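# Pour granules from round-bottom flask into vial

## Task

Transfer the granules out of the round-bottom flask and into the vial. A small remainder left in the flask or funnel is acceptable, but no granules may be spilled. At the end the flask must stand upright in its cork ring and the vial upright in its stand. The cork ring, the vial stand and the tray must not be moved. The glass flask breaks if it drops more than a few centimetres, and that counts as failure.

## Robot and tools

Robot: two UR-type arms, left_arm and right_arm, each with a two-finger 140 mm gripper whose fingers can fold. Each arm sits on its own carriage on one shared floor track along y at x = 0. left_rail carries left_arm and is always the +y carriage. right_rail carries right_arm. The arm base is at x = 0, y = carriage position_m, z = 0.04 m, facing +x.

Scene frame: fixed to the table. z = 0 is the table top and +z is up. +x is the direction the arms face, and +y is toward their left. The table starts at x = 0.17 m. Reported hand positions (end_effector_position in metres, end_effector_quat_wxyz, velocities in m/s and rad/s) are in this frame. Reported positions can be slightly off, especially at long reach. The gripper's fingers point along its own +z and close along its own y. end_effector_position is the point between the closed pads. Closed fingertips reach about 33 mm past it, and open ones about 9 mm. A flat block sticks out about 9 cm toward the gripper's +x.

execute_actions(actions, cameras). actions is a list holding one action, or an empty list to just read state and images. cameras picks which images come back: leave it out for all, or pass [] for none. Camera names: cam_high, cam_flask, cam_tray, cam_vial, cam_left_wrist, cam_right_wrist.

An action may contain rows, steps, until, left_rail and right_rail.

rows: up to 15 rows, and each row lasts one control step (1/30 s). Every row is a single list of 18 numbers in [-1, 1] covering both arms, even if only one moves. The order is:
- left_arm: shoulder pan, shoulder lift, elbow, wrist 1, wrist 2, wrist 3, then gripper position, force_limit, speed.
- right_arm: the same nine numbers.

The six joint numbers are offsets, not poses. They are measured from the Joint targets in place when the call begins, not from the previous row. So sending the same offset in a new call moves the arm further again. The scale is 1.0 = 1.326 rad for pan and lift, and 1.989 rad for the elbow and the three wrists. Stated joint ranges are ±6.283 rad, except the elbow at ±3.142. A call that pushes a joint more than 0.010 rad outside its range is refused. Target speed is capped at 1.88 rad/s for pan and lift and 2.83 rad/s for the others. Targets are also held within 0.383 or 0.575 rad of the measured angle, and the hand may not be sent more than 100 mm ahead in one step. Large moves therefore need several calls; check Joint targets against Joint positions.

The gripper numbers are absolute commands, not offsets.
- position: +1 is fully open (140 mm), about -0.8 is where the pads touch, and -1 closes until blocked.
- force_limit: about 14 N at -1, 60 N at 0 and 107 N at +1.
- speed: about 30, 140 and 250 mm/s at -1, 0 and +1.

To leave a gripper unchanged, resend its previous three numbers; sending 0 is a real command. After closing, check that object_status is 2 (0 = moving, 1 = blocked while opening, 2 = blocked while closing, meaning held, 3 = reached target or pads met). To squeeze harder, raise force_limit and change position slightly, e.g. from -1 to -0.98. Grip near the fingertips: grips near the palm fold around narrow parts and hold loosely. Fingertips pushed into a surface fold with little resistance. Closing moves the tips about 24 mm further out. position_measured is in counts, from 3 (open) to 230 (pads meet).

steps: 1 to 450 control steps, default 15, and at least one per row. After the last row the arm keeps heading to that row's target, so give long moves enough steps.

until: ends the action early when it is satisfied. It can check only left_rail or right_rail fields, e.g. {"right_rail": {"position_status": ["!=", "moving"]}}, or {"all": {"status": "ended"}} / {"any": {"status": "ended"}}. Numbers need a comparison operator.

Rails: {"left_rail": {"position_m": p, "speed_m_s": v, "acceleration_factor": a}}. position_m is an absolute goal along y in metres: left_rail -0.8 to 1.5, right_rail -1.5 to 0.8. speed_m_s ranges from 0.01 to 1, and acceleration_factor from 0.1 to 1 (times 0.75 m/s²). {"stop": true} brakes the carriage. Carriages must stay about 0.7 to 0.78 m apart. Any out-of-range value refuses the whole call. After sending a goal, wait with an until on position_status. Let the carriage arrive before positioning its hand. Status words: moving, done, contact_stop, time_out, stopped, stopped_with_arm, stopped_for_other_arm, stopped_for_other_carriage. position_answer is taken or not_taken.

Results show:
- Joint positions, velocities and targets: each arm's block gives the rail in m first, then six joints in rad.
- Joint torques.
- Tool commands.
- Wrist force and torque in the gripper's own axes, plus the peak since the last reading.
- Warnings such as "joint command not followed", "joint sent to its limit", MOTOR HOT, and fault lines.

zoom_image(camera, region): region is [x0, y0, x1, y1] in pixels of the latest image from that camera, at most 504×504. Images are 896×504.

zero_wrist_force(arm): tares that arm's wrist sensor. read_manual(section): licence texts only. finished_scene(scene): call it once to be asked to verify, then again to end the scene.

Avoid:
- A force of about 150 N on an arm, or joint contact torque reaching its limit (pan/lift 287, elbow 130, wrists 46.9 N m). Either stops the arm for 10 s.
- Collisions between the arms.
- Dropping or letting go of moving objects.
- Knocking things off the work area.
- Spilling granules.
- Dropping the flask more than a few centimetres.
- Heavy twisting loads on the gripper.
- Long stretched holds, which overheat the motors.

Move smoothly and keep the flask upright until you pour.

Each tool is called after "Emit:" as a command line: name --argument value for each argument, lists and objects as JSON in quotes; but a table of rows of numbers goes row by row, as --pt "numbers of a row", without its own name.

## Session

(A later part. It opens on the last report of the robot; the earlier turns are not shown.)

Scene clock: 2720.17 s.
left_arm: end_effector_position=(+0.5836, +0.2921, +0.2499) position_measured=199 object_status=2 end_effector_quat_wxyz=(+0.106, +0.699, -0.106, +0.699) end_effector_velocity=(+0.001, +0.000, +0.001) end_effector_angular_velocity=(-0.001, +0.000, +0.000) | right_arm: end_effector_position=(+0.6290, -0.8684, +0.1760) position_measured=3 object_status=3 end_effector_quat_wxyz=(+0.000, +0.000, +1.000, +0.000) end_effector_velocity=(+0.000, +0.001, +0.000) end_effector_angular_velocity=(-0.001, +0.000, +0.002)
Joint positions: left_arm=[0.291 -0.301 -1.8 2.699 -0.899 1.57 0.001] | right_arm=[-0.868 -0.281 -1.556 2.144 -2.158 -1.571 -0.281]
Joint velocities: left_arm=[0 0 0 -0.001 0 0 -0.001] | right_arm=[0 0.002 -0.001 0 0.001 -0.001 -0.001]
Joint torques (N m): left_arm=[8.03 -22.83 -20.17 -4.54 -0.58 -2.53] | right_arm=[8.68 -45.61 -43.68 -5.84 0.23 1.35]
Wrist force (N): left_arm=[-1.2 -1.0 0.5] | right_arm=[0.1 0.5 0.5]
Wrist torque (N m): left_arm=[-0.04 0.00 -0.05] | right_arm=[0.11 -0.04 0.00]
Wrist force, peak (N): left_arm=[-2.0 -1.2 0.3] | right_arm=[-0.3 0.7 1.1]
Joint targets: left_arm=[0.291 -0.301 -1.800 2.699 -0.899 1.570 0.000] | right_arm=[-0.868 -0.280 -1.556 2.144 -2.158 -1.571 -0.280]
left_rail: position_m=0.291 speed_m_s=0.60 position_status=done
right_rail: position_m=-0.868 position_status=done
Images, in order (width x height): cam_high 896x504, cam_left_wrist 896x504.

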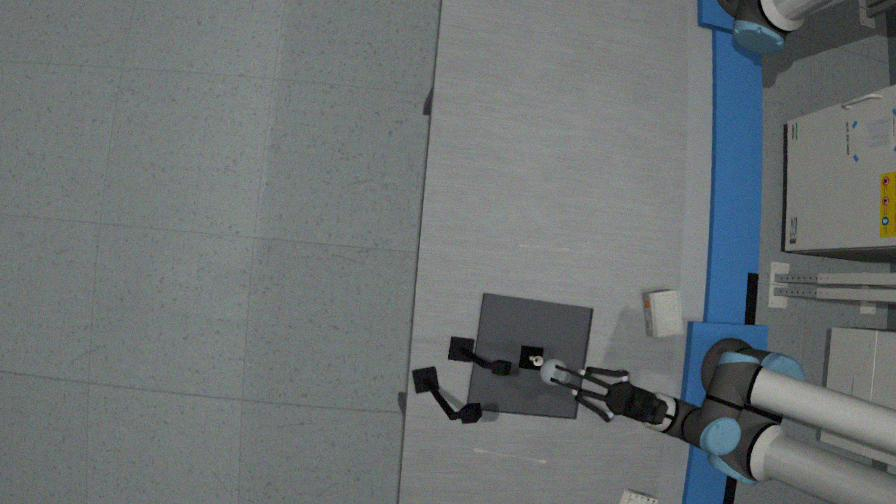

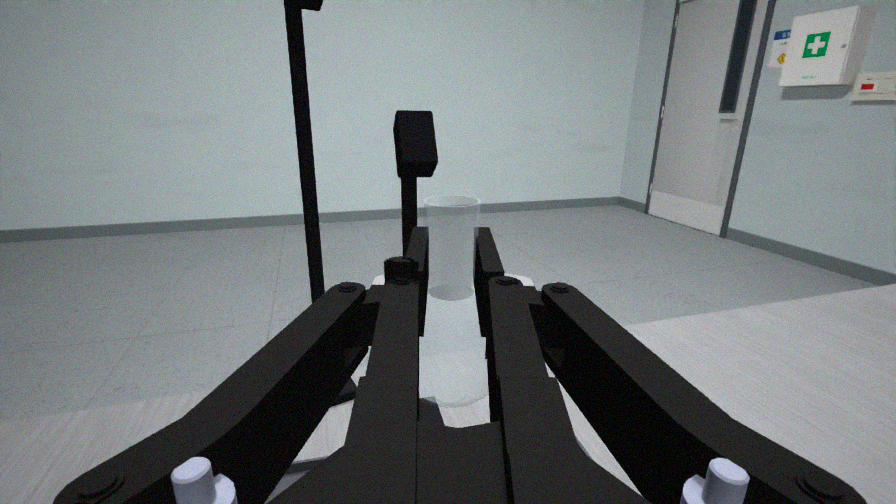

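Emit:
execute_actions --actions '[{"left_rail": {"position_m": 0.984, "speed_m_s": 0.6, "acceleration_factor": 0.5}, "steps": 300, "until": {"left_rail": {"position_status": ["!=", "moving"]}}}]' --cameras '["cam_flask"]'

Scene clock: 2729.90 s.
left_arm: end_effector_position=(+0.5836, +0.9851, +0.2499) position_measured=199 object_status=2 end_effector_quat_wxyz=(+0.106, +0.699, -0.106, +0.699) end_effector_velocity=(+0.000, +0.001, +0.000) end_effector_angular_velocity=(+0.000, -0.001, +0.000) | right_arm: end_effector_position=(+0.6290, -0.8684, +0.1760) position_measured=3 object_status=3 end_effector_quat_wxyz=(+0.000, +0.000, +1.000, +0.000) end_effector_velocity=(+0.000, +0.000, +0.000) end_effector_angular_velocity=(+0.001, +0.000, +0.001)
Joint positions: left_arm=[0.984 -0.301 -1.8 2.699 -0.899 1.57 0] | right_arm=[-0.868 -0.281 -1.556 2.144 -2.158 -1.571 -0.281]
Joint velocities: left_arm=[0.001 0 0 0 0 0 0] | right_arm=[0 0 0.001 -0.001 0 0.001 0]
Joint torques (N m): left_arm=[7.35 -21.06 -20.34 -4.63 -0.67 -2.5] | right_arm=[6.67 -44.68 -43.29 -6.26 0.07 1.56]
Wrist force (N): left_arm=[-1.2 -0.6 0.9] | right_arm=[0.0 0.6 0.9]
Wrist torque (N m): left_arm=[0.06 -0.01 -0.05] | right_arm=[0.14 -0.01 0.00]
Wrist force, peak (N): left_arm=[-1.7 -1.8 0.6] | right_arm=[-0.3 0.7 1.1]
Joint targets: left_arm=[0.984 -0.301 -1.800 2.699 -0.899 1.570 0.000] | right_arm=[-0.868 -0.280 -1.556 2.144 -2.158 -1.571 -0.280]
Tool commands: left_gripper/position=-1.0 left_gripper/force_limit=-0.2 left_gripper/speed=-0.95 right_gripper/position=+1.0 right_gripper/force_limit=+1.0 right_gripper/speed=+1.0
left_rail: position_m=0.984 speed_m_s=0.60 position_status=done
right_rail: position_m=-0.868 position_status=done
Images, in order (width x height): cam_flask 896x504.

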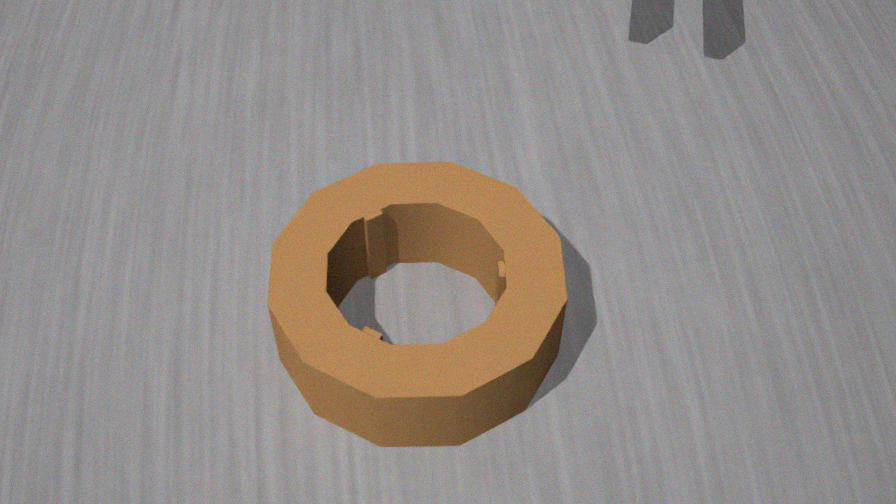

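Emit:
execute_actions --actions '[{"rows": [[0.0004,0.00224,-0.00103,-0.00046,0,0,-1,-0.2,-0.95,0,0,0,0,0,0,1,1,1],[0.00147,0.00832,-0.00384,-0.00171,0,0,-1,-0.2,-0.95,0,0,0,0,0,0,1,1,1],[0.00306,0.01729,-0.00798,-0.00354,0,0,-1,-0.2,-0.95,0,0,0,0,0,0,1,1,1],[0.00499,0.02817,-0.01301,-0.00578,0,0,-1,-0.2,-0.95,0,0,0,0,0,0,1,1,1],[0.00708,0.04002,-0.01847,-0.00821,0,0,-1,-0.2,-0.95,0,0,0,0,0,0,1,1,1],[0.00918,0.05187,-0.02394,-0.01063,0,0,-1,-0.2,-0.95,0,0,0,0,0,0,1,1,1],[0.01111,0.06275,-0.02897,-0.01287,0,0,-1,-0.2,-0.95,0,0,0,0,0,0,1,1,1],[0.01269,0.07172,-0.03311,-0.01471,0,0,-1,-0.2,-0.95,0,0,0,0,0,0,1,1,1],[0.01377,0.0778,-0.03591,-0.01595,0,0,-1,-0.2,-0.95,0,0,0,0,0,0,1,1,1],[0.014165,0.080042,-0.036949,-0.016412,0,0,-1,-0.2,-0.95,0,0,0,0,0,0,1,1,1]], "steps": 13}]' --cameras '[]'

Emit:
execute_actions --actions '[{"rows": [[0,0.00171,0.00027,-0.00142,0,0,-1,-0.2,-0.95,0,0,0,0,0,0,1,1,1],[0,0.00655,0.00105,-0.00542,0,0,-1,-0.2,-0.95,0,0,0,0,0,0,1,1,1],[0,0.01401,0.00225,-0.01159,0,0,-1,-0.2,-0.95,0,0,0,0,0,0,1,1,1],[0,0.02362,0.0038,-0.01954,0,0,-1,-0.2,-0.95,0,0,0,0,0,0,1,1,1],[0,0.03492,0.00561,-0.02889,0,0,-1,-0.2,-0.95,0,0,0,0,0,0,1,1,1],[0,0.04741,0.00762,-0.03922,0,0,-1,-0.2,-0.95,0,0,0,0,0,0,1,1,1],[0,0.06062,0.00974,-0.05015,0,0,-1,-0.2,-0.95,0,0,0,0,0,0,1,1,1],[0,0.07406,0.0119,-0.06128,0,0,-1,-0.2,-0.95,0,0,0,0,0,0,1,1,1],[0,0.08728,0.01402,-0.07221,0,0,-1,-0.2,-0.95,0,0,0,0,0,0,1,1,1],[0,0.09976,0.01603,-0.08254,0,0,-1,-0.2,-0.95,0,0,0,0,0,0,1,1,1],[0,0.11106,0.01784,-0.09189,0,0,-1,-0.2,-0.95,0,0,0,0,0,0,1,1,1],[0,0.12068,0.01939,-0.09984,0,0,-1,-0.2,-0.95,0,0,0,0,0,0,1,1,1],[0,0.12814,0.02059,-0.10601,0,0,-1,-0.2,-0.95,0,0,0,0,0,0,1,1,1],[0,0.13298,0.02136,-0.11001,0,0,-1,-0.2,-0.95,0,0,0,0,0,0,1,1,1],[0,0.134686,0.02164,-0.11143,0,0,-1,-0.2,-0.95,0,0,0,0,0,0,1,1,1]], "steps": 18}]' --cameras '[]'

Emit:
execute_actions --actions '[{"rows": [[0,0.00202,0.00015,-0.00149,0,0,-1,-0.2,-0.95,0,0,0,0,0,0,1,1,1],[0,0.00772,0.00056,-0.0057,0,0,-1,-0.2,-0.95,0,0,0,0,0,0,1,1,1],[0,0.01651,0.00119,-0.0122,0,0,-1,-0.2,-0.95,0,0,0,0,0,0,1,1,1],[0,0.02785,0.00201,-0.02057,0,0,-1,-0.2,-0.95,0,0,0,0,0,0,1,1,1],[0,0.04117,0.00297,-0.03042,0,0,-1,-0.2,-0.95,0,0,0,0,0,0,1,1,1],[0,0.05589,0.00403,-0.04129,0,0,-1,-0.2,-0.95,0,0,0,0,0,0,1,1,1],[0,0.07147,0.00515,-0.0528,0,0,-1,-0.2,-0.95,0,0,0,0,0,0,1,1,1],[0,0.08731,0.00629,-0.0645,0,0,-1,-0.2,-0.95,0,0,0,0,0,0,1,1,1],[0,0.10289,0.00742,-0.07601,0,0,-1,-0.2,-0.95,0,0,0,0,0,0,1,1,1],[0,0.11761,0.00848,-0.08688,0,0,-1,-0.2,-0.95,0,0,0,0,0,0,1,1,1],[0,0.13093,0.00944,-0.09672,0,0,-1,-0.2,-0.95,0,0,0,0,0,0,1,1,1],[0,0.14226,0.01026,-0.1051,0,0,-1,-0.2,-0.95,0,0,0,0,0,0,1,1,1],[0,0.15106,0.01089,-0.1116,0,0,-1,-0.2,-0.95,0,0,0,0,0,0,1,1,1],[0,0.15676,0.0113,-0.11581,0,0,-1,-0.2,-0.95,0,0,0,0,0,0,1,1,1],[0,0.158776,0.011446,-0.117297,0,0,-1,-0.2,-0.95,0,0,0,0,0,0,1,1,1]], "steps": 20}]' --cameras '["cam_flask"]'

Scene clock: 2774.00 s.
left_arm: end_effector_position=(+0.6305, +0.9824, +0.2500) position_measured=199 object_status=2 end_effector_quat_wxyz=(+0.099, +0.700, -0.100, +0.700) end_effector_velocity=(+0.001, +0.001, +0.000) end_effector_angular_velocity=(-0.002, +0.001, +0.002) | right_arm: end_effector_position=(+0.6290, -0.8684, +0.1760) position_measured=3 object_status=3 end_effector_quat_wxyz=(+0.000, +0.000, +1.000, +0.000) end_effector_velocity=(+0.000, +0.000, +0.000) end_effector_angular_velocity=(+0.000, -0.001, +0.001)
Joint positions: left_arm=[0.984 -0.283 -1.694 2.626 -0.932 1.57 0] | right_arm=[-0.868 -0.281 -1.556 2.144 -2.158 -1.571 -0.28]
Joint velocities: left_arm=[0 0.001 0.003 -0.002 0 -0.001 -0.002] | right_arm=[0 0.001 -0.001 0 0 0 0]
Joint torques (N m): left_arm=[13.4 -2.24 -39.55 -5.45 -0.53 -2.31] | right_arm=[8 -47.39 -42.49 -5.72 0.32 1.33]
Wrist force (N): left_arm=[-1.8 -1.0 0.5] | right_arm=[-0.2 0.3 0.6]
Wrist torque (N m): left_arm=[-0.02 0.13 -0.10] | right_arm=[0.07 0.02 0.00]
Wrist force, peak (N): left_arm=[-1.5 -1.3 1.9] | right_arm=[0.0 0.7 1.1]
Joint targets: left_arm=[0.984 -0.282 -1.694 2.626 -0.932 1.570 0.000] | right_arm=[-0.868 -0.280 -1.556 2.144 -2.158 -1.571 -0.280]
left_rail: position_m=0.984 speed_m_s=0.60 position_status=done
right_rail: position_m=-0.868 position_status=done
No camera images: "cameras" was empty.

Scene clock: 2775.13 s.
left_arm: end_effector_position=(+0.6307, +0.9824, +0.1901) position_measured=199 object_status=2 end_effector_quat_wxyz=(+0.099, +0.700, -0.099, +0.700) end_effector_velocity=(+0.000, +0.000, -0.001) end_effector_angular_velocity=(+0.000, +0.000, +0.000) | right_arm: end_effector_position=(+0.6290, -0.8684, +0.1760) position_measured=3 object_status=3 end_effector_quat_wxyz=(+0.000, +0.000, +1.000, +0.000) end_effector_velocity=(+0.000, -0.001, +0.000) end_effector_angular_velocity=(-0.001, +0.000, -0.001)
Joint positions: left_arm=[0.984 -0.282 -1.515 2.669 -1.153 1.57 0] | right_arm=[-0.868 -0.281 -1.556 2.144 -2.158 -1.571 -0.281]
Joint velocities: left_arm=[0 0 0.003 0.001 -0.003 0 0] | right_arm=[0 -0.001 -0.001 0 0 -0.001 0]
Joint torques (N m): left_arm=[13.08 -12.41 -7.98 -5.48 -0.66 -2.35] | right_arm=[6.12 -43.57 -44.43 -5.65 0.37 1.33]
Wrist force (N): left_arm=[-1.6 -0.8 0.4] | right_arm=[0.0 0.6 0.8]
Wrist torque (N m): left_arm=[0.04 0.10 -0.09] | right_arm=[0.13 -0.01 0.01]
Wrist force, peak (N): left_arm=[-2.8 -0.6 0.9] | right_arm=[-0.1 0.7 1.0]
Joint targets: left_arm=[0.984 -0.282 -1.515 2.669 -1.154 1.570 0.000] | right_arm=[-0.868 -0.280 -1.556 2.144 -2.158 -1.571 -0.280]
left_rail: position_m=0.984 speed_m_s=0.60 position_status=done
right_rail: position_m=-0.868 position_status=done
No camera images: "cameras" was empty.

Scene clock: 2776.27 s.
left_arm: end_effector_position=(+0.6307, +0.9824, +0.1301) position_measured=199 object_status=2 end_effector_quat_wxyz=(+0.099, +0.700, -0.099, +0.700) end_effector_velocity=(-0.001, +0.000, -0.001) end_effector_angular_velocity=(+0.001, +0.000, -0.001) | right_arm: end_effector_position=(+0.6290, -0.8684, +0.1760) position_measured=3 object_status=3 end_effector_quat_wxyz=(+0.000, +0.000, +1.000, +0.000) end_effector_velocity=(+0.000, +0.000, +0.000) end_effector_angular_velocity=(+0.000, -0.001, +0.000)
Joint positions: left_arm=[0.984 -0.282 -1.305 2.692 -1.386 1.57 0] | right_arm=[-0.868 -0.281 -1.556 2.144 -2.158 -1.571 -0.28]
Joint velocities: left_arm=[0 0 0.003 0.001 -0.004 0.001 0.001] | right_arm=[0 0 0 0 -0.001 0 0]
Joint torques (N m): left_arm=[9.87 -25.4 1.68 -5.11 -0.56 -2.46] | right_arm=[10.59 -45.11 -43.35 -5.97 0 2.2]
Wrist force (N): left_arm=[-1.9 -0.8 0.9] | right_arm=[0.1 0.3 0.8]
Wrist torque (N m): left_arm=[-0.02 0.14 -0.04] | right_arm=[0.07 -0.04 0.00]
Wrist force, peak (N): left_arm=[-3.6 -0.8 0.6] | right_arm=[0.4 0.5 1.0]
Joint targets: left_arm=[0.984 -0.282 -1.305 2.692 -1.387 1.570 0.000] | right_arm=[-0.868 -0.280 -1.556 2.144 -2.158 -1.571 -0.280]
left_rail: position_m=0.984 speed_m_s=0.60 position_status=done
right_rail: position_m=-0.868 position_status=done
Images, in order (width x height): cam_flask 896x504.

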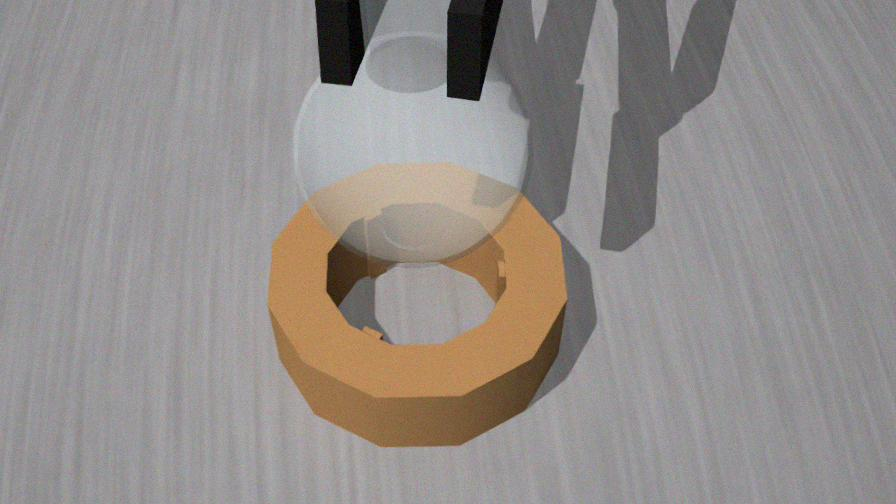

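Emit:
execute_actions --actions '[{"rows": [[0,0.00108,0.00002,-0.00074,0,0,-1,-0.2,-0.95,0,0,0,0,0,0,1,1,1],[0,0.00413,0.00006,-0.00281,0,0,-1,-0.2,-0.95,0,0,0,0,0,0,1,1,1],[0,0.00884,0.00013,-0.00602,0,0,-1,-0.2,-0.95,0,0,0,0,0,0,1,1,1],[0,0.01491,0.00022,-0.01016,0,0,-1,-0.2,-0.95,0,0,0,0,0,0,1,1,1],[0,0.02204,0.00032,-0.01502,0,0,-1,-0.2,-0.95,0,0,0,0,0,0,1,1,1],[0,0.02992,0.00044,-0.02038,0,0,-1,-0.2,-0.95,0,0,0,0,0,0,1,1,1],[0,0.03826,0.00056,-0.02607,0,0,-1,-0.2,-0.95,0,0,0,0,0,0,1,1,1],[0,0.04675,0.00068,-0.03185,0,0,-1,-0.2,-0.95,0,0,0,0,0,0,1,1,1],[0,0.05509,0.0008,-0.03753,0,0,-1,-0.2,-0.95,0,0,0,0,0,0,1,1,1],[0,0.06297,0.00092,-0.04289,0,0,-1,-0.2,-0.95,0,0,0,0,0,0,1,1,1],[0,0.0701,0.00102,-0.04775,0,0,-1,-0.2,-0.95,0,0,0,0,0,0,1,1,1],[0,0.07617,0.00111,-0.05189,0,0,-1,-0.2,-0.95,0,0,0,0,0,0,1,1,1],[0,0.08088,0.00118,-0.0551,0,0,-1,-0.2,-0.95,0,0,0,0,0,0,1,1,1],[0,0.08393,0.00122,-0.05718,0,0,-1,-0.2,-0.95,0,0,0,0,0,0,1,1,1],[0,0.085012,0.001238,-0.057911,0,0,-1,-0.2,-0.95,0,0,0,0,0,0,1,1,1]], "steps": 20}]' --cameras '["cam_flask"]'

Scene clock: 2790.10 s.
left_arm: end_effector_position=(+0.6309, +0.9823, +0.0999) position_measured=199 object_status=2 end_effector_quat_wxyz=(+0.099, +0.700, -0.099, +0.700) end_effector_velocity=(+0.000, +0.000, +0.000) end_effector_angular_velocity=(-0.001, +0.000, +0.000) | right_arm: end_effector_position=(+0.6290, -0.8684, +0.1760) position_measured=3 object_status=3 end_effector_quat_wxyz=(+0.000, +0.000, +1.000, +0.000) end_effector_velocity=(+0.000, -0.002, +0.001) end_effector_angular_velocity=(-0.001, +0.000, -0.002)
Joint positions: left_arm=[0.984 -0.282 -1.192 2.694 -1.502 1.57 0] | right_arm=[-0.868 -0.281 -1.556 2.144 -2.158 -1.571 -0.28]
Joint velocities: left_arm=[0 0 0.003 0 -0.003 0.001 -0.001] | right_arm=[0 -0.002 -0.001 -0.001 0.002 -0.001 -0.001]
Joint torques (N m): left_arm=[4.84 -31.49 5.89 -4.83 -0.41 -2.08] | right_arm=[9.58 -45.88 -44.38 -6.13 0.08 1.71]
Wrist force (N): left_arm=[-1.9 -0.7 0.6] | right_arm=[0.2 0.6 1.1]
Wrist torque (N m): left_arm=[0.00 0.13 -0.09] | right_arm=[0.14 -0.05 0.00]
Wrist force, peak (N): left_arm=[-2.7 -0.4 0.5] | right_arm=[0.2 0.6 1.1]
Joint targets: left_arm=[0.984 -0.282 -1.192 2.694 -1.502 1.570 0.000] | right_arm=[-0.868 -0.280 -1.556 2.144 -2.158 -1.571 -0.280]
left_rail: position_m=0.984 speed_m_s=0.60 position_status=done
right_rail: position_m=-0.868 position_status=done
Images, in order (width x height): cam_flask 896x504.

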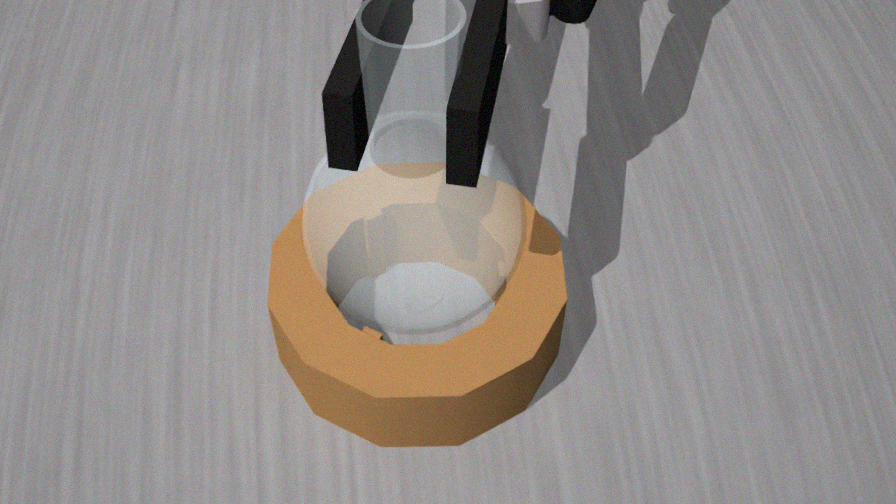

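Emit:
execute_actions --actions '[{"rows": [[0,0.00047,0.00001,-0.00032,0,0,-1,-0.2,-0.95,0,0,0,0,0,0,1,1,1],[0,0.00142,0.00002,-0.00097,0,0,-1,-0.2,-0.95,0,0,0,0,0,0,1,1,1],[0,0.00236,0.00003,-0.00161,0,0,-1,-0.2,-0.95,0,0,0,0,0,0,1,1,1],[0,0.00331,0.00005,-0.00225,0,0,-1,-0.2,-0.95,0,0,0,0,0,0,1,1,1],[0,0.00425,0.00006,-0.0029,0,0,-1,-0.2,-0.95,0,0,0,0,0,0,1,1,1],[0,0.00472,0.00007,-0.00322,0,0,-1,-0.2,-0.95,0,0,0,0,0,0,1,1,1]], "steps": 10}]' --cameras '[]'

Emit:
execute_actions --actions '[{"rows": [[0,0.00047,0.00001,-0.00032,0,0,-1,-0.2,-0.95,0,0,0,0,0,0,1,1,1],[0,0.00142,0.00002,-0.00097,0,0,-1,-0.2,-0.95,0,0,0,0,0,0,1,1,1],[0,0.00236,0.00003,-0.00161,0,0,-1,-0.2,-0.95,0,0,0,0,0,0,1,1,1],[0,0.00331,0.00005,-0.00225,0,0,-1,-0.2,-0.95,0,0,0,0,0,0,1,1,1],[0,0.00425,0.00006,-0.0029,0,0,-1,-0.2,-0.95,0,0,0,0,0,0,1,1,1],[0,0.00472,0.00007,-0.00322,0,0,-1,-0.2,-0.95,0,0,0,0,0,0,1,1,1]], "steps": 10}]' --cameras '["cam_flask", "cam_left_wrist"]'

Scene clock: 2798.20 s.
left_arm: end_effector_position=(+0.6309, +0.9824, +0.0982) position_measured=199 object_status=2 end_effector_quat_wxyz=(+0.099, +0.700, -0.099, +0.700) end_effector_velocity=(-0.001, +0.001, -0.001) end_effector_angular_velocity=(+0.001, +0.001, +0.001) | right_arm: end_effector_position=(+0.6290, -0.8684, +0.1760) position_measured=3 object_status=3 end_effector_quat_wxyz=(+0.000, +0.000, +1.000, +0.000) end_effector_velocity=(+0.000, +0.000, +0.000) end_effector_angular_velocity=(+0.000, +0.000, +0.001)
Joint positions: left_arm=[0.984 -0.282 -1.186 2.694 -1.508 1.57 0] | right_arm=[-0.868 -0.281 -1.556 2.144 -2.158 -1.571 -0.28]
Joint velocities: left_arm=[0 0.001 0.003 0.001 -0.002 0 0] | right_arm=[0 0.001 0.001 0 -0.001 0 0]
Joint torques (N m): left_arm=[-0.83 -25.45 6.15 -5.92 -0.44 -2.15] | right_arm=[9.71 -46.5 -43.69 -5.51 0.02 1.65]
Wrist force (N): left_arm=[-1.9 -0.6 0.9] | right_arm=[0.0 0.1 0.7]
Wrist torque (N m): left_arm=[0.04 0.15 -0.09] | right_arm=[0.02 -0.01 0.00]
Wrist force, peak (N): left_arm=[-2.5 -0.9 1.1] | right_arm=[0.1 0.5 1.1]
Joint targets: left_arm=[0.984 -0.282 -1.186 2.694 -1.508 1.570 0.000] | right_arm=[-0.868 -0.280 -1.556 2.144 -2.158 -1.571 -0.280]
left_rail: position_m=0.984 speed_m_s=0.60 position_status=done
right_rail: position_m=-0.868 position_status=done
No camera images: "cameras" was empty.

Scene clock: 2798.73 s.
left_arm: end_effector_position=(+0.6307, +0.9824, +0.0966) position_measured=199 object_status=2 end_effector_quat_wxyz=(+0.099, +0.700, -0.099, +0.700) end_effector_velocity=(+0.000, +0.000, -0.001) end_effector_angular_velocity=(+0.000, +0.001, +0.000) | right_arm: end_effector_position=(+0.6290, -0.8684, +0.1760) position_measured=3 object_status=3 end_effector_quat_wxyz=(+0.000, +0.000, +1.000, +0.000) end_effector_velocity=(+0.000, +0.002, +0.000) end_effector_angular_velocity=(+0.000, +0.001, +0.004)
Joint positions: left_arm=[0.984 -0.282 -1.18 2.694 -1.514 1.57 0] | right_arm=[-0.868 -0.281 -1.556 2.144 -2.158 -1.571 -0.28]
Joint velocities: left_arm=[0 0 0.003 0 -0.002 0.001 0] | right_arm=[0 0.003 0 0 0 0 0]
Joint torques (N m): left_arm=[0.23 -31.06 6.73 -6.07 -0.4 -2.29] | right_arm=[8.58 -43.04 -43.67 -5.8 -0.72 1.72]
Wrist force (N): left_arm=[-1.0 -1.2 0.7] | right_arm=[0.1 0.4 0.7]
Wrist torque (N m): left_arm=[-0.09 0.05 -0.08] | right_arm=[0.09 -0.04 0.00]
Wrist force, peak (N): left_arm=[-2.2 -0.8 0.9] | right_arm=[-0.2 0.7 0.6]
Joint targets: left_arm=[0.984 -0.282 -1.179 2.694 -1.515 1.570 0.000] | right_arm=[-0.868 -0.280 -1.556 2.144 -2.158 -1.571 -0.280]
left_rail: position_m=0.984 speed_m_s=0.60 position_status=done
right_rail: position_m=-0.868 position_status=done
Images, in order (width x height): cam_flask 896x504, cam_left_wrist 896x504.

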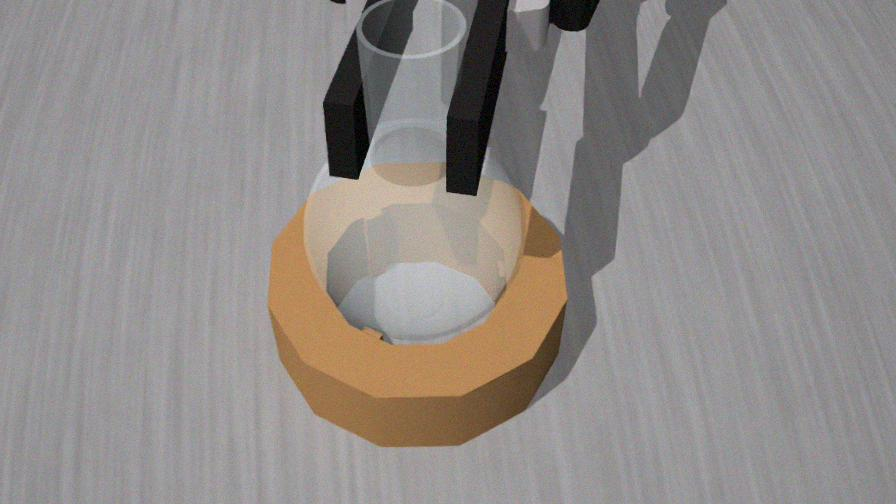

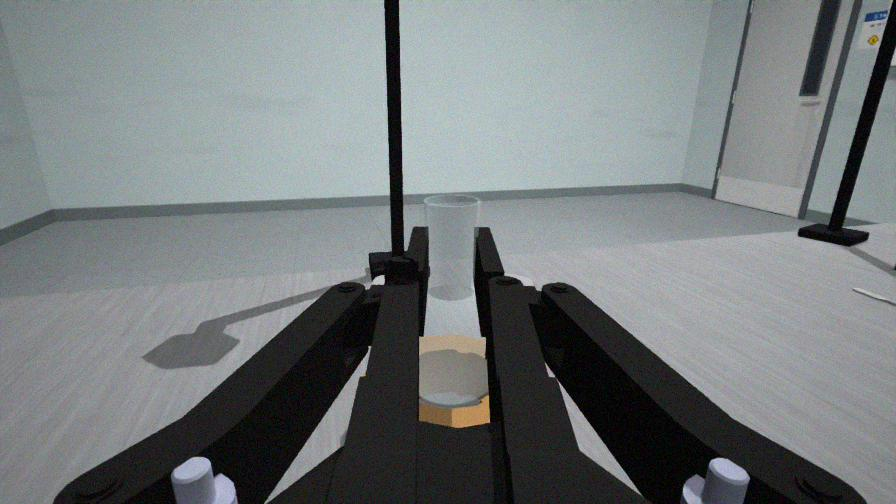

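Emit:
execute_actions --actions '[{"rows": [[0,0,0,0,0,0,-0.1,-0.2,-0.95,0,0,0,0,0,0,1,1,1]], "steps": 45}]' --cameras '["cam_flask", "cam_left_wrist"]'

Scene clock: 2810.97 s.
left_arm: end_effector_position=(+0.6307, +0.9824, +0.0965) position_measured=141 object_status=3 end_effector_quat_wxyz=(+0.099, +0.700, -0.099, +0.700) end_effector_velocity=(+0.000, +0.000, +0.000) end_effector_angular_velocity=(+0.000, -0.001, +0.001) | right_arm: end_effector_position=(+0.6290, -0.8684, +0.1760) position_measured=3 object_status=3 end_effector_quat_wxyz=(+0.000, +0.000, +1.000, +0.000) end_effector_velocity=(+0.001, -0.002, +0.000) end_effector_angular_velocity=(+0.000, +0.000, -0.002)
Joint positions: left_arm=[0.984 -0.282 -1.179 2.694 -1.515 1.57 0] | right_arm=[-0.868 -0.281 -1.556 2.144 -2.158 -1.571 -0.28]
Joint velocities: left_arm=[0 0.001 0 -0.001 0 0 0] | right_arm=[0 -0.002 0.002 -0.001 0 0 -0.001]
Joint torques (N m): left_arm=[-6.55 -29.45 -4.01 -3.7 -0.38 -1.93] | right_arm=[10.11 -46.21 -43.86 -5.49 -0.3 1.28]
Wrist force (N): left_arm=[-1.2 -1.1 1.0] | right_arm=[-0.1 0.4 0.5]
Wrist torque (N m): left_arm=[-0.07 0.13 -0.08] | right_arm=[0.08 0.01 0.01]
Wrist force, peak (N): left_arm=[-1.5 -1.4 1.1] | right_arm=[0.3 0.9 0.8]
Joint targets: left_arm=[0.984 -0.282 -1.179 2.694 -1.515 1.570 0.000] | right_arm=[-0.868 -0.280 -1.556 2.144 -2.158 -1.571 -0.280]
left_rail: position_m=0.984 speed_m_s=0.60 position_status=done
right_rail: position_m=-0.868 position_status=done
Images, in order (width x height): cam_flask 896x504, cam_left_wrist 896x504.

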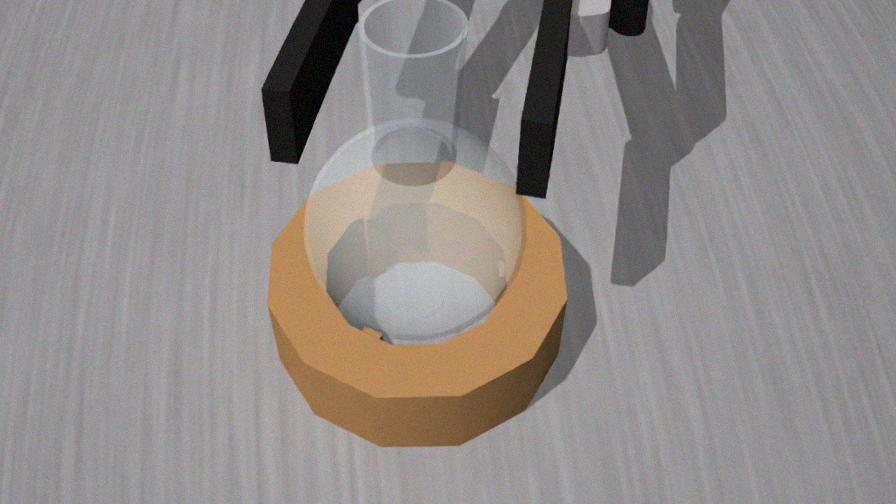

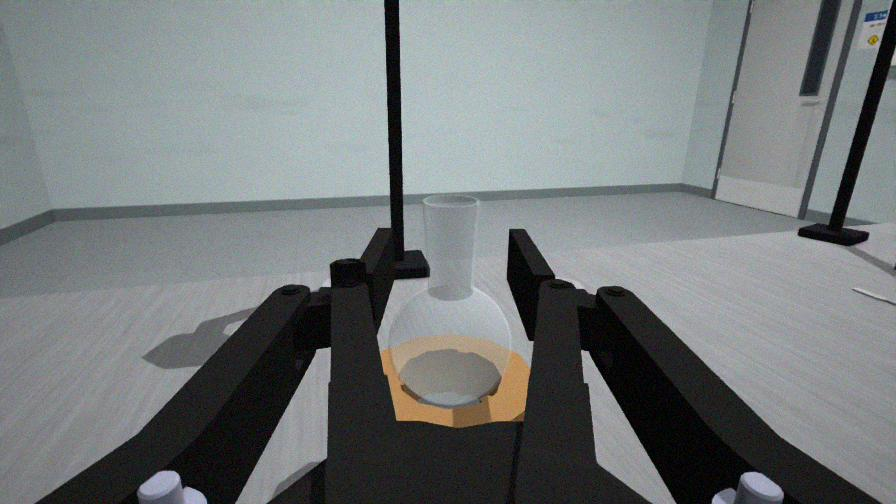

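Emit:
execute_actions --actions '[{"rows": [[0,-0.0012,-0.00002,0.00082,0,0,-0.1,-0.2,-0.95,0,0,0,0,0,0,1,1,1],[0,-0.00459,-0.00007,0.00313,0,0,-0.1,-0.2,-0.95,0,0,0,0,0,0,1,1,1],[0,-0.00982,-0.00014,0.00669,0,0,-0.1,-0.2,-0.95,0,0,0,0,0,0,1,1,1],[0,-0.01657,-0.00024,0.01129,0,0,-0.1,-0.2,-0.95,0,0,0,0,0,0,1,1,1],[0,-0.02449,-0.00036,0.01668,0,0,-0.1,-0.2,-0.95,0,0,0,0,0,0,1,1,1],[0,-0.03325,-0.00048,0.02265,0,0,-0.1,-0.2,-0.95,0,0,0,0,0,0,1,1,1],[0,-0.04252,-0.00062,0.02896,0,0,-0.1,-0.2,-0.95,0,0,0,0,0,0,1,1,1],[0,-0.05194,-0.00076,0.03538,0,0,-0.1,-0.2,-0.95,0,0,0,0,0,0,1,1,1],[0,-0.06121,-0.00089,0.0417,0,0,-0.1,-0.2,-0.95,0,0,0,0,0,0,1,1,1],[0,-0.06996,-0.00102,0.04766,0,0,-0.1,-0.2,-0.95,0,0,0,0,0,0,1,1,1],[0,-0.07789,-0.00113,0.05306,0,0,-0.1,-0.2,-0.95,0,0,0,0,0,0,1,1,1],[0,-0.08463,-0.00123,0.05765,0,0,-0.1,-0.2,-0.95,0,0,0,0,0,0,1,1,1],[0,-0.08987,-0.00131,0.06122,0,0,-0.1,-0.2,-0.95,0,0,0,0,0,0,1,1,1],[0,-0.09326,-0.00136,0.06353,0,0,-0.1,-0.2,-0.95,0,0,0,0,0,0,1,1,1],[0,-0.094458,-0.001375,0.064346,0,0,-0.1,-0.2,-0.95,0,0,0,0,0,0,1,1,1]], "steps": 18}]' --cameras '["cam_flask"]'

Emit:
execute_actions --actions '[{"rows": [[0,-0.00202,-0.00015,0.00149,0,0,-0.1,-0.2,-0.95,0,0,0,0,0,0,1,1,1],[0,-0.00772,-0.00056,0.0057,0,0,-0.1,-0.2,-0.95,0,0,0,0,0,0,1,1,1],[0,-0.01651,-0.00119,0.0122,0,0,-0.1,-0.2,-0.95,0,0,0,0,0,0,1,1,1],[0,-0.02785,-0.00201,0.02057,0,0,-0.1,-0.2,-0.95,0,0,0,0,0,0,1,1,1],[0,-0.04117,-0.00297,0.03042,0,0,-0.1,-0.2,-0.95,0,0,0,0,0,0,1,1,1],[0,-0.05589,-0.00403,0.04129,0,0,-0.1,-0.2,-0.95,0,0,0,0,0,0,1,1,1],[0,-0.07147,-0.00515,0.0528,0,0,-0.1,-0.2,-0.95,0,0,0,0,0,0,1,1,1],[0,-0.08731,-0.00629,0.0645,0,0,-0.1,-0.2,-0.95,0,0,0,0,0,0,1,1,1],[0,-0.10289,-0.00742,0.07601,0,0,-0.1,-0.2,-0.95,0,0,0,0,0,0,1,1,1],[0,-0.11761,-0.00848,0.08688,0,0,-0.1,-0.2,-0.95,0,0,0,0,0,0,1,1,1],[0,-0.13093,-0.00944,0.09672,0,0,-0.1,-0.2,-0.95,0,0,0,0,0,0,1,1,1],[0,-0.14226,-0.01026,0.1051,0,0,-0.1,-0.2,-0.95,0,0,0,0,0,0,1,1,1],[0,-0.15106,-0.01089,0.1116,0,0,-0.1,-0.2,-0.95,0,0,0,0,0,0,1,1,1],[0,-0.15676,-0.0113,0.11581,0,0,-0.1,-0.2,-0.95,0,0,0,0,0,0,1,1,1],[0,-0.158776,-0.011446,0.117297,0,0,-0.1,-0.2,-0.95,0,0,0,0,0,0,1,1,1]], "steps": 18}]' --cameras '["cam_flask"]'

Emit:
execute_actions --actions '[{"rows": [[0,-0.00171,-0.00027,0.00142,0,0,-0.1,-0.2,-0.95,0,0,0,0,0,0,1,1,1],[0,-0.00655,-0.00105,0.00542,0,0,-0.1,-0.2,-0.95,0,0,0,0,0,0,1,1,1],[0,-0.01401,-0.00225,0.01159,0,0,-0.1,-0.2,-0.95,0,0,0,0,0,0,1,1,1],[0,-0.02362,-0.0038,0.01954,0,0,-0.1,-0.2,-0.95,0,0,0,0,0,0,1,1,1],[0,-0.03492,-0.00561,0.02889,0,0,-0.1,-0.2,-0.95,0,0,0,0,0,0,1,1,1],[0,-0.04741,-0.00762,0.03922,0,0,-0.1,-0.2,-0.95,0,0,0,0,0,0,1,1,1],[0,-0.06062,-0.00974,0.05015,0,0,-0.1,-0.2,-0.95,0,0,0,0,0,0,1,1,1],[0,-0.07406,-0.0119,0.06128,0,0,-0.1,-0.2,-0.95,0,0,0,0,0,0,1,1,1],[0,-0.08728,-0.01402,0.07221,0,0,-0.1,-0.2,-0.95,0,0,0,0,0,0,1,1,1],[0,-0.09976,-0.01603,0.08254,0,0,-0.1,-0.2,-0.95,0,0,0,0,0,0,1,1,1],[0,-0.11106,-0.01784,0.09189,0,0,-0.1,-0.2,-0.95,0,0,0,0,0,0,1,1,1],[0,-0.12068,-0.01939,0.09984,0,0,-0.1,-0.2,-0.95,0,0,0,0,0,0,1,1,1],[0,-0.12814,-0.02059,0.10601,0,0,-0.1,-0.2,-0.95,0,0,0,0,0,0,1,1,1],[0,-0.13298,-0.02136,0.11001,0,0,-0.1,-0.2,-0.95,0,0,0,0,0,0,1,1,1],[0,-0.134686,-0.02164,0.11143,0,0,-0.1,-0.2,-0.95,0,0,0,0,0,0,1,1,1]], "steps": 20}]' --cameras '["cam_flask", "cam_high", "cam_tray"]'

Scene clock: 2849.53 s.
left_arm: end_effector_position=(+0.6307, +0.9824, +0.1299) position_measured=141 object_status=3 end_effector_quat_wxyz=(+0.099, +0.700, -0.099, +0.700) end_effector_velocity=(-0.001, +0.000, +0.001) end_effector_angular_velocity=(+0.000, +0.001, -0.001) | right_arm: end_effector_position=(+0.6290, -0.8684, +0.1760) position_measured=3 object_status=3 end_effector_quat_wxyz=(+0.000, +0.000, +1.000, +0.000) end_effector_velocity=(+0.000, +0.001, +0.001) end_effector_angular_velocity=(+0.000, -0.001, +0.002)
Joint positions: left_arm=[0.984 -0.282 -1.304 2.692 -1.387 1.57 0] | right_arm=[-0.868 -0.281 -1.556 2.144 -2.158 -1.571 -0.28]
Joint velocities: left_arm=[0 0 -0.003 0 0.003 0.001 0] | right_arm=[0 0.002 -0.001 0 0 0.001 0]
Joint torques (N m): left_arm=[-8.67 -46.78 -22.13 -1.7 -0.19 -1.87] | right_arm=[9.89 -46.98 -43.58 -5.67 0.28 1.59]
Wrist force (N): left_arm=[-1.4 -1.2 0.4] | right_arm=[-0.1 0.8 1.0]
Wrist torque (N m): left_arm=[-0.10 0.14 -0.04] | right_arm=[0.17 0.01 0.00]
Wrist force, peak (N): left_arm=[-1.9 -1.1 1.1] | right_arm=[0.0 0.9 0.9]
Joint targets: left_arm=[0.984 -0.282 -1.305 2.692 -1.387 1.570 0.000] | right_arm=[-0.868 -0.280 -1.556 2.144 -2.158 -1.571 -0.280]
left_rail: position_m=0.984 speed_m_s=0.60 position_status=done
right_rail: position_m=-0.868 position_status=done
Images, in order (width x height): cam_flask 896x504.

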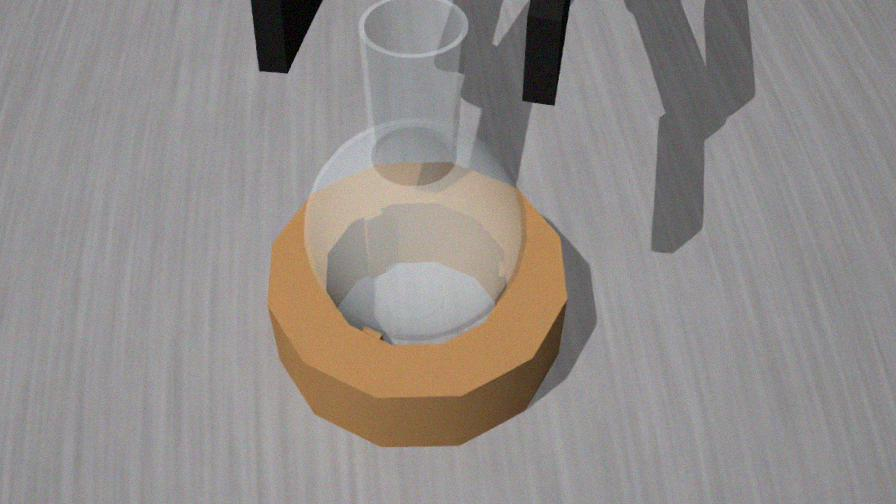

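Scene clock: 2850.67 s.
left_arm: end_effector_position=(+0.6307, +0.9824, +0.1898) position_measured=141 object_status=3 end_effector_quat_wxyz=(+0.099, +0.700, -0.099, +0.700) end_effector_velocity=(+0.001, +0.000, +0.002) end_effector_angular_velocity=(+0.000, -0.001, +0.001) | right_arm: end_effector_position=(+0.6290, -0.8684, +0.1760) position_measured=3 object_status=3 end_effector_quat_wxyz=(+0.000, +0.000, +1.000, +0.000) end_effector_velocity=(+0.000, +0.001, +0.000) end_effector_angular_velocity=(+0.001, +0.000, +0.002)
Joint positions: left_arm=[0.984 -0.282 -1.515 2.669 -1.154 1.57 0] | right_arm=[-0.868 -0.281 -1.556 2.144 -2.158 -1.571 -0.28]
Joint velocities: left_arm=[0 -0.001 -0.004 -0.001 0.003 -0.002 0] | right_arm=[0 0.002 0 0 0 0 0]
Joint torques (N m): left_arm=[-8.01 -42.52 -32.86 -2.15 -0.27 -2.05] | right_arm=[11.43 -45.52 -43.2 -5.52 0.46 1.6]
Wrist force (N): left_arm=[-1.3 -1.0 0.9] | right_arm=[0.1 0.3 0.4]
Wrist torque (N m): left_arm=[0.00 0.16 -0.09] | right_arm=[0.06 -0.04 0.00]
Wrist force, peak (N): left_arm=[-2.7 -0.9 0.9] | right_arm=[0.0 0.4 1.0]
Joint targets: left_arm=[0.984 -0.282 -1.515 2.669 -1.154 1.570 0.000] | right_arm=[-0.868 -0.280 -1.556 2.144 -2.158 -1.571 -0.280]
left_rail: position_m=0.984 speed_m_s=0.60 position_status=done
right_rail: position_m=-0.868 position_status=done
Images, in order (width x height): cam_flask 896x504.

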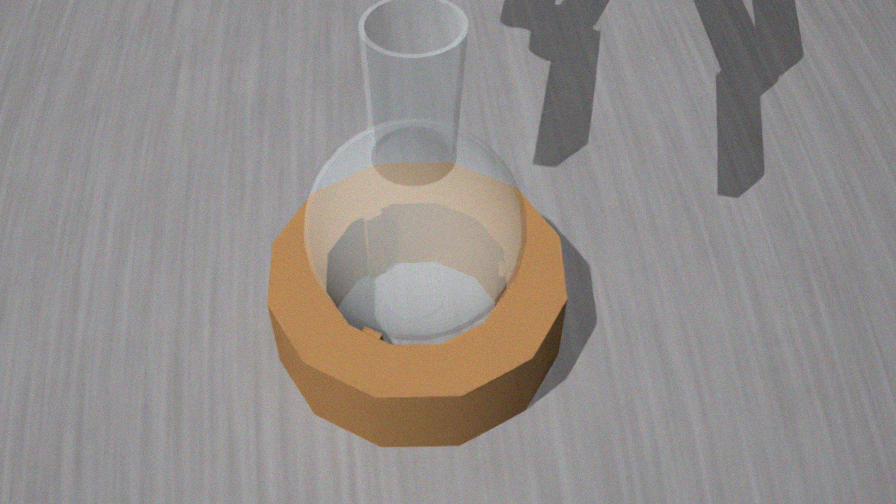

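Scene clock: 2851.80 s.
left_arm: end_effector_position=(+0.6307, +0.9824, +0.2498) position_measured=141 object_status=3 end_effector_quat_wxyz=(+0.099, +0.700, -0.099, +0.700) end_effector_velocity=(+0.000, +0.001, +0.001) end_effector_angular_velocity=(-0.001, +0.000, +0.001) | right_arm: end_effector_position=(+0.6290, -0.8684, +0.1760) position_measured=3 object_status=3 end_effector_quat_wxyz=(+0.000, +0.000, +1.000, +0.000) end_effector_velocity=(+0.000, -0.002, +0.001) end_effector_angular_velocity=(-0.002, -0.002, -0.002)
Joint positions: left_arm=[0.984 -0.282 -1.693 2.626 -0.932 1.57 0] | right_arm=[-0.868 -0.281 -1.556 2.144 -2.158 -1.571 -0.28]
Joint velocities: left_arm=[0 0 -0.003 0 0.003 -0.001 -0.001] | right_arm=[0 -0.002 -0.001 -0.001 0 -0.001 0]
Joint torques (N m): left_arm=[-8.61 -31.81 -42.6 -1.57 -0.11 -2.04] | right_arm=[9.38 -45.23 -41.98 -5.73 -0.26 1.55]
Wrist force (N): left_arm=[-0.9 -0.9 0.6] | right_arm=[-0.1 0.6 0.6]
Wrist torque (N m): left_arm=[0.01 0.08 -0.09] | right_arm=[0.13 -0.01 0.00]
Wrist force, peak (N): left_arm=[-2.4 -0.8 0.5] | right_arm=[0.1 0.7 1.1]
Joint targets: left_arm=[0.984 -0.282 -1.694 2.626 -0.932 1.570 0.000] | right_arm=[-0.868 -0.280 -1.556 2.144 -2.158 -1.571 -0.280]
left_rail: position_m=0.984 speed_m_s=0.60 position_status=done
right_rail: position_m=-0.868 position_status=done
Images, in order (width x height): cam_high 896x504, cam_flask 896x504, cam_tray 896x504.

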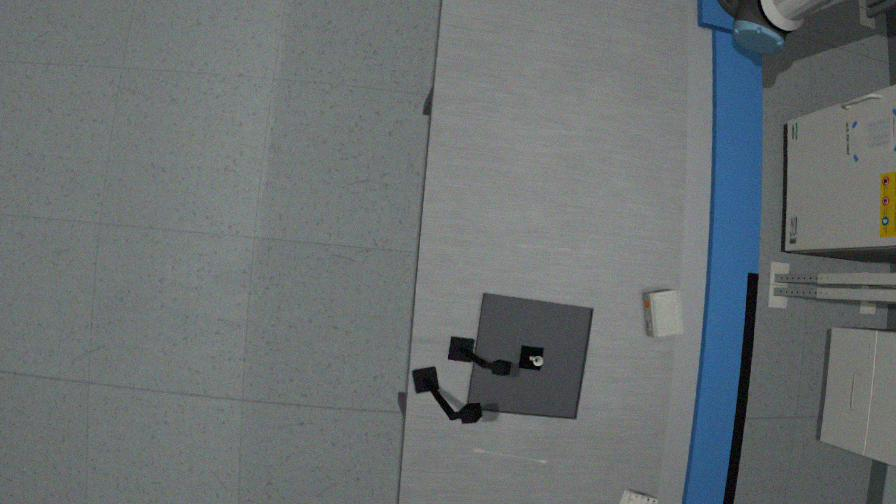

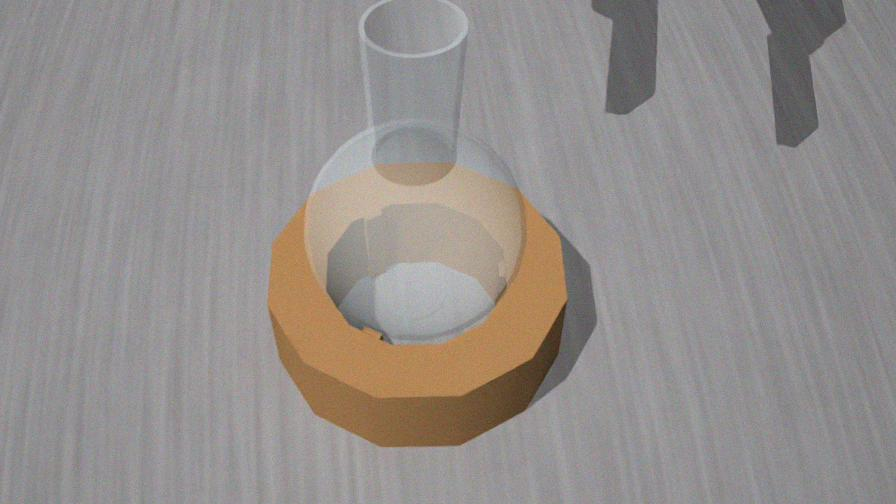

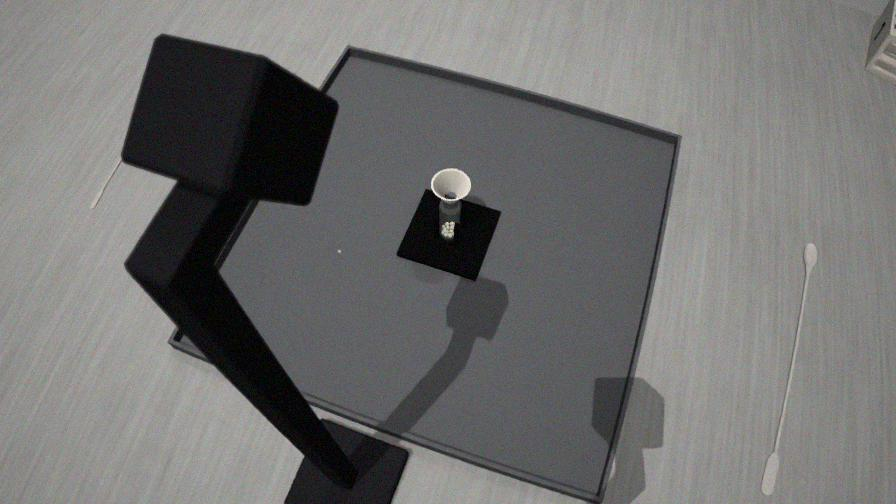

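Emit:
execute_actions --actions '[{"left_rail": {"position_m": 0.55}, "steps": 300, "until": {"left_rail": {"position_status": ["!=", "moving"]}}}]' --cameras '[]'

Emit:
execute_actions --actions '[{"rows": [[0,0.00003,-0.00059,-0.00193,-0.00501,-0.00296,-1,-1,-0.5,0,0,0,0,0,0,1,1,1],[0,0.0001,-0.00228,-0.00739,-0.01919,-0.01132,-1,-1,-0.5,0,0,0,0,0,0,1,1,1],[0,0.00022,-0.00487,-0.01581,-0.04106,-0.02422,-1,-1,-0.5,0,0,0,0,0,0,1,1,1],[0,0.00038,-0.00821,-0.02667,-0.06924,-0.04085,-1,-1,-0.5,0,0,0,0,0,0,1,1,1],[0,0.00056,-0.01214,-0.03943,-0.10236,-0.06039,-1,-1,-0.5,0,0,0,0,0,0,1,1,1],[0,0.00076,-0.01648,-0.05353,-0.13896,-0.08197,-1,-1,-0.5,0,0,0,0,0,0,1,1,1],[0,0.00097,-0.02107,-0.06844,-0.17769,-0.10482,-1,-1,-0.5,0,0,0,0,0,0,1,1,1],[0,0.00119,-0.02574,-0.08362,-0.21708,-0.12806,-1,-1,-0.5,0,0,0,0,0,0,1,1,1],[0,0.0014,-0.03033,-0.09854,-0.25581,-0.15091,-1,-1,-0.5,0,0,0,0,0,0,1,1,1],[0,0.0016,-0.03467,-0.11263,-0.29241,-0.17249,-1,-1,-0.5,0,0,0,0,0,0,1,1,1],[0,0.00178,-0.0386,-0.12539,-0.32553,-0.19203,-1,-1,-0.5,0,0,0,0,0,0,1,1,1],[0,0.00193,-0.04194,-0.13625,-0.35371,-0.20866,-1,-1,-0.5,0,0,0,0,0,0,1,1,1],[0,0.00205,-0.04454,-0.14467,-0.37559,-0.22156,-1,-1,-0.5,0,0,0,0,0,0,1,1,1],[0,0.00213,-0.04622,-0.15013,-0.38976,-0.22992,-1,-1,-0.5,0,0,0,0,0,0,1,1,1],[0,0.002156,-0.046811,-0.152062,-0.394771,-0.23288,-1,-1,-0.5,0,0,0,0,0,0,1,1,1]], "steps": 20}]' --cameras '["cam_high"]'

Scene clock: 2974.20 s.
left_arm: end_effector_position=(+0.6307, +0.5485, +0.2500) position_measured=141 object_status=3 end_effector_quat_wxyz=(+0.099, +0.700, -0.099, +0.700) end_effector_velocity=(+0.000, -0.001, +0.000) end_effector_angular_velocity=(-0.001, +0.001, -0.001) | right_arm: end_effector_position=(+0.6290, -0.8684, +0.1760) position_measured=3 object_status=3 end_effector_quat_wxyz=(+0.000, +0.000, +1.000, +0.000) end_effector_velocity=(+0.000, -0.002, -0.001) end_effector_angular_velocity=(-0.002, +0.001, -0.002)
Joint positions: left_arm=[0.55 -0.282 -1.694 2.626 -0.932 1.57 0] | right_arm=[-0.868 -0.281 -1.556 2.144 -2.158 -1.571 -0.281]
Joint velocities: left_arm=[-0.001 0 0 0 0 0.001 -0.001] | right_arm=[0 -0.001 0.001 0 0 -0.002 0]
Joint torques (N m): left_arm=[-6.42 -29.78 -27.54 -2.94 -0.25 -1.84] | right_arm=[6.61 -44.08 -43.81 -5.34 0.33 1.62]
Wrist force (N): left_arm=[-1.1 -0.9 0.8] | right_arm=[-0.2 0.5 0.4]
Wrist torque (N m): left_arm=[-0.02 0.11 -0.09] | right_arm=[0.11 0.03 0.00]
Wrist force, peak (N): left_arm=[-1.2 -1.5 0.5] | right_arm=[0.0 0.6 1.1]
Joint targets: left_arm=[0.550 -0.282 -1.694 2.626 -0.932 1.570 0.000] | right_arm=[-0.868 -0.280 -1.556 2.144 -2.158 -1.571 -0.280]
Tool commands: left_gripper/position=-0.1 left_gripper/force_limit=-0.2 left_gripper/speed=-0.95 right_gripper/position=+1.0 right_gripper/force_limit=+1.0 right_gripper/speed=+1.0
left_rail: position_m=0.550 speed_m_s=0.60 position_status=done
right_rail: position_m=-0.868 position_status=done
No camera images: "cameras" was empty.

Scene clock: 3138.13 s.
left_arm: end_effector_position=(+0.6686, +0.7879, +0.3840) position_measured=231 object_status=3 end_effector_quat_wxyz=(+0.082, +0.483, +0.363, +0.793) end_effector_velocity=(+0.000, +0.001, +0.000) end_effector_angular_velocity=(-0.002, -0.001, +0.002) | right_arm: end_effector_position=(+0.6290, -0.8684, +0.1760) position_measured=3 object_status=3 end_effector_quat_wxyz=(+0.000, +0.000, +1.000, +0.000) end_effector_velocity=(+0.000, +0.002, +0.000) end_effector_angular_velocity=(+0.002, +0.000, +0.002)
Joint positions: left_arm=[0.55 -0.282 -1.691 2.533 -1.234 0.786 -0.463] | right_arm=[-0.868 -0.281 -1.556 2.144 -2.158 -1.571 -0.28]
Joint velocities: left_arm=[0 0 0 0 -0.001 -0.003 -0.001] | right_arm=[0 0.002 -0.001 0 0.002 0.002 0]
Joint torques (N m): left_arm=[-6.11 -13.78 -44.68 -6.14 -2.18 -1.74] | right_arm=[9.6 -44.36 -43.84 -5.87 0.22 1.54]
Wrist force (N): left_arm=[-0.7 -0.4 0.8] | right_arm=[0.0 0.4 0.6]
Wrist torque (N m): left_arm=[0.17 -0.01 -0.10] | right_arm=[0.10 -0.01 0.00]
Wrist force, peak (N): left_arm=[-2.9 1.2 -0.9] | right_arm=[0.1 0.6 1.0]
Joint targets: left_arm=[0.550 -0.282 -1.691 2.533 -1.234 0.785 -0.463] | right_arm=[-0.868 -0.280 -1.556 2.144 -2.158 -1.571 -0.280]
left_rail: position_m=0.550 speed_m_s=0.60 position_status=done
right_rail: position_m=-0.868 position_status=done
Images, in order (width x height): cam_high 896x504.

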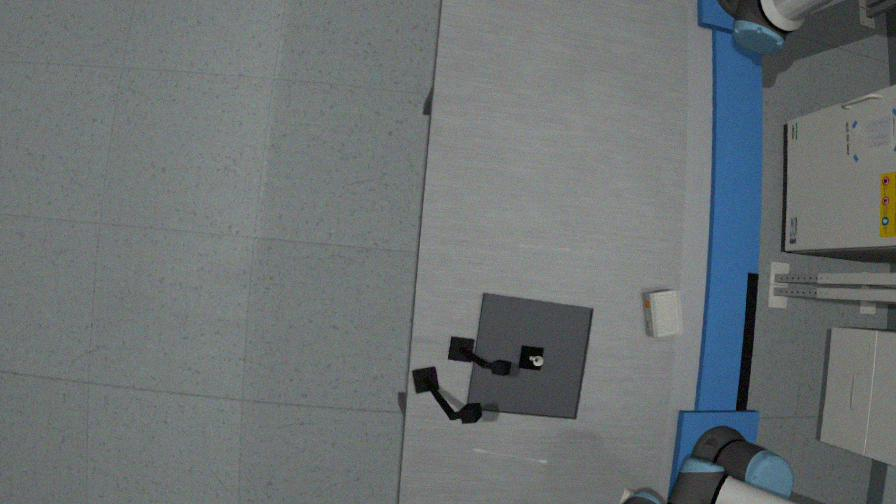

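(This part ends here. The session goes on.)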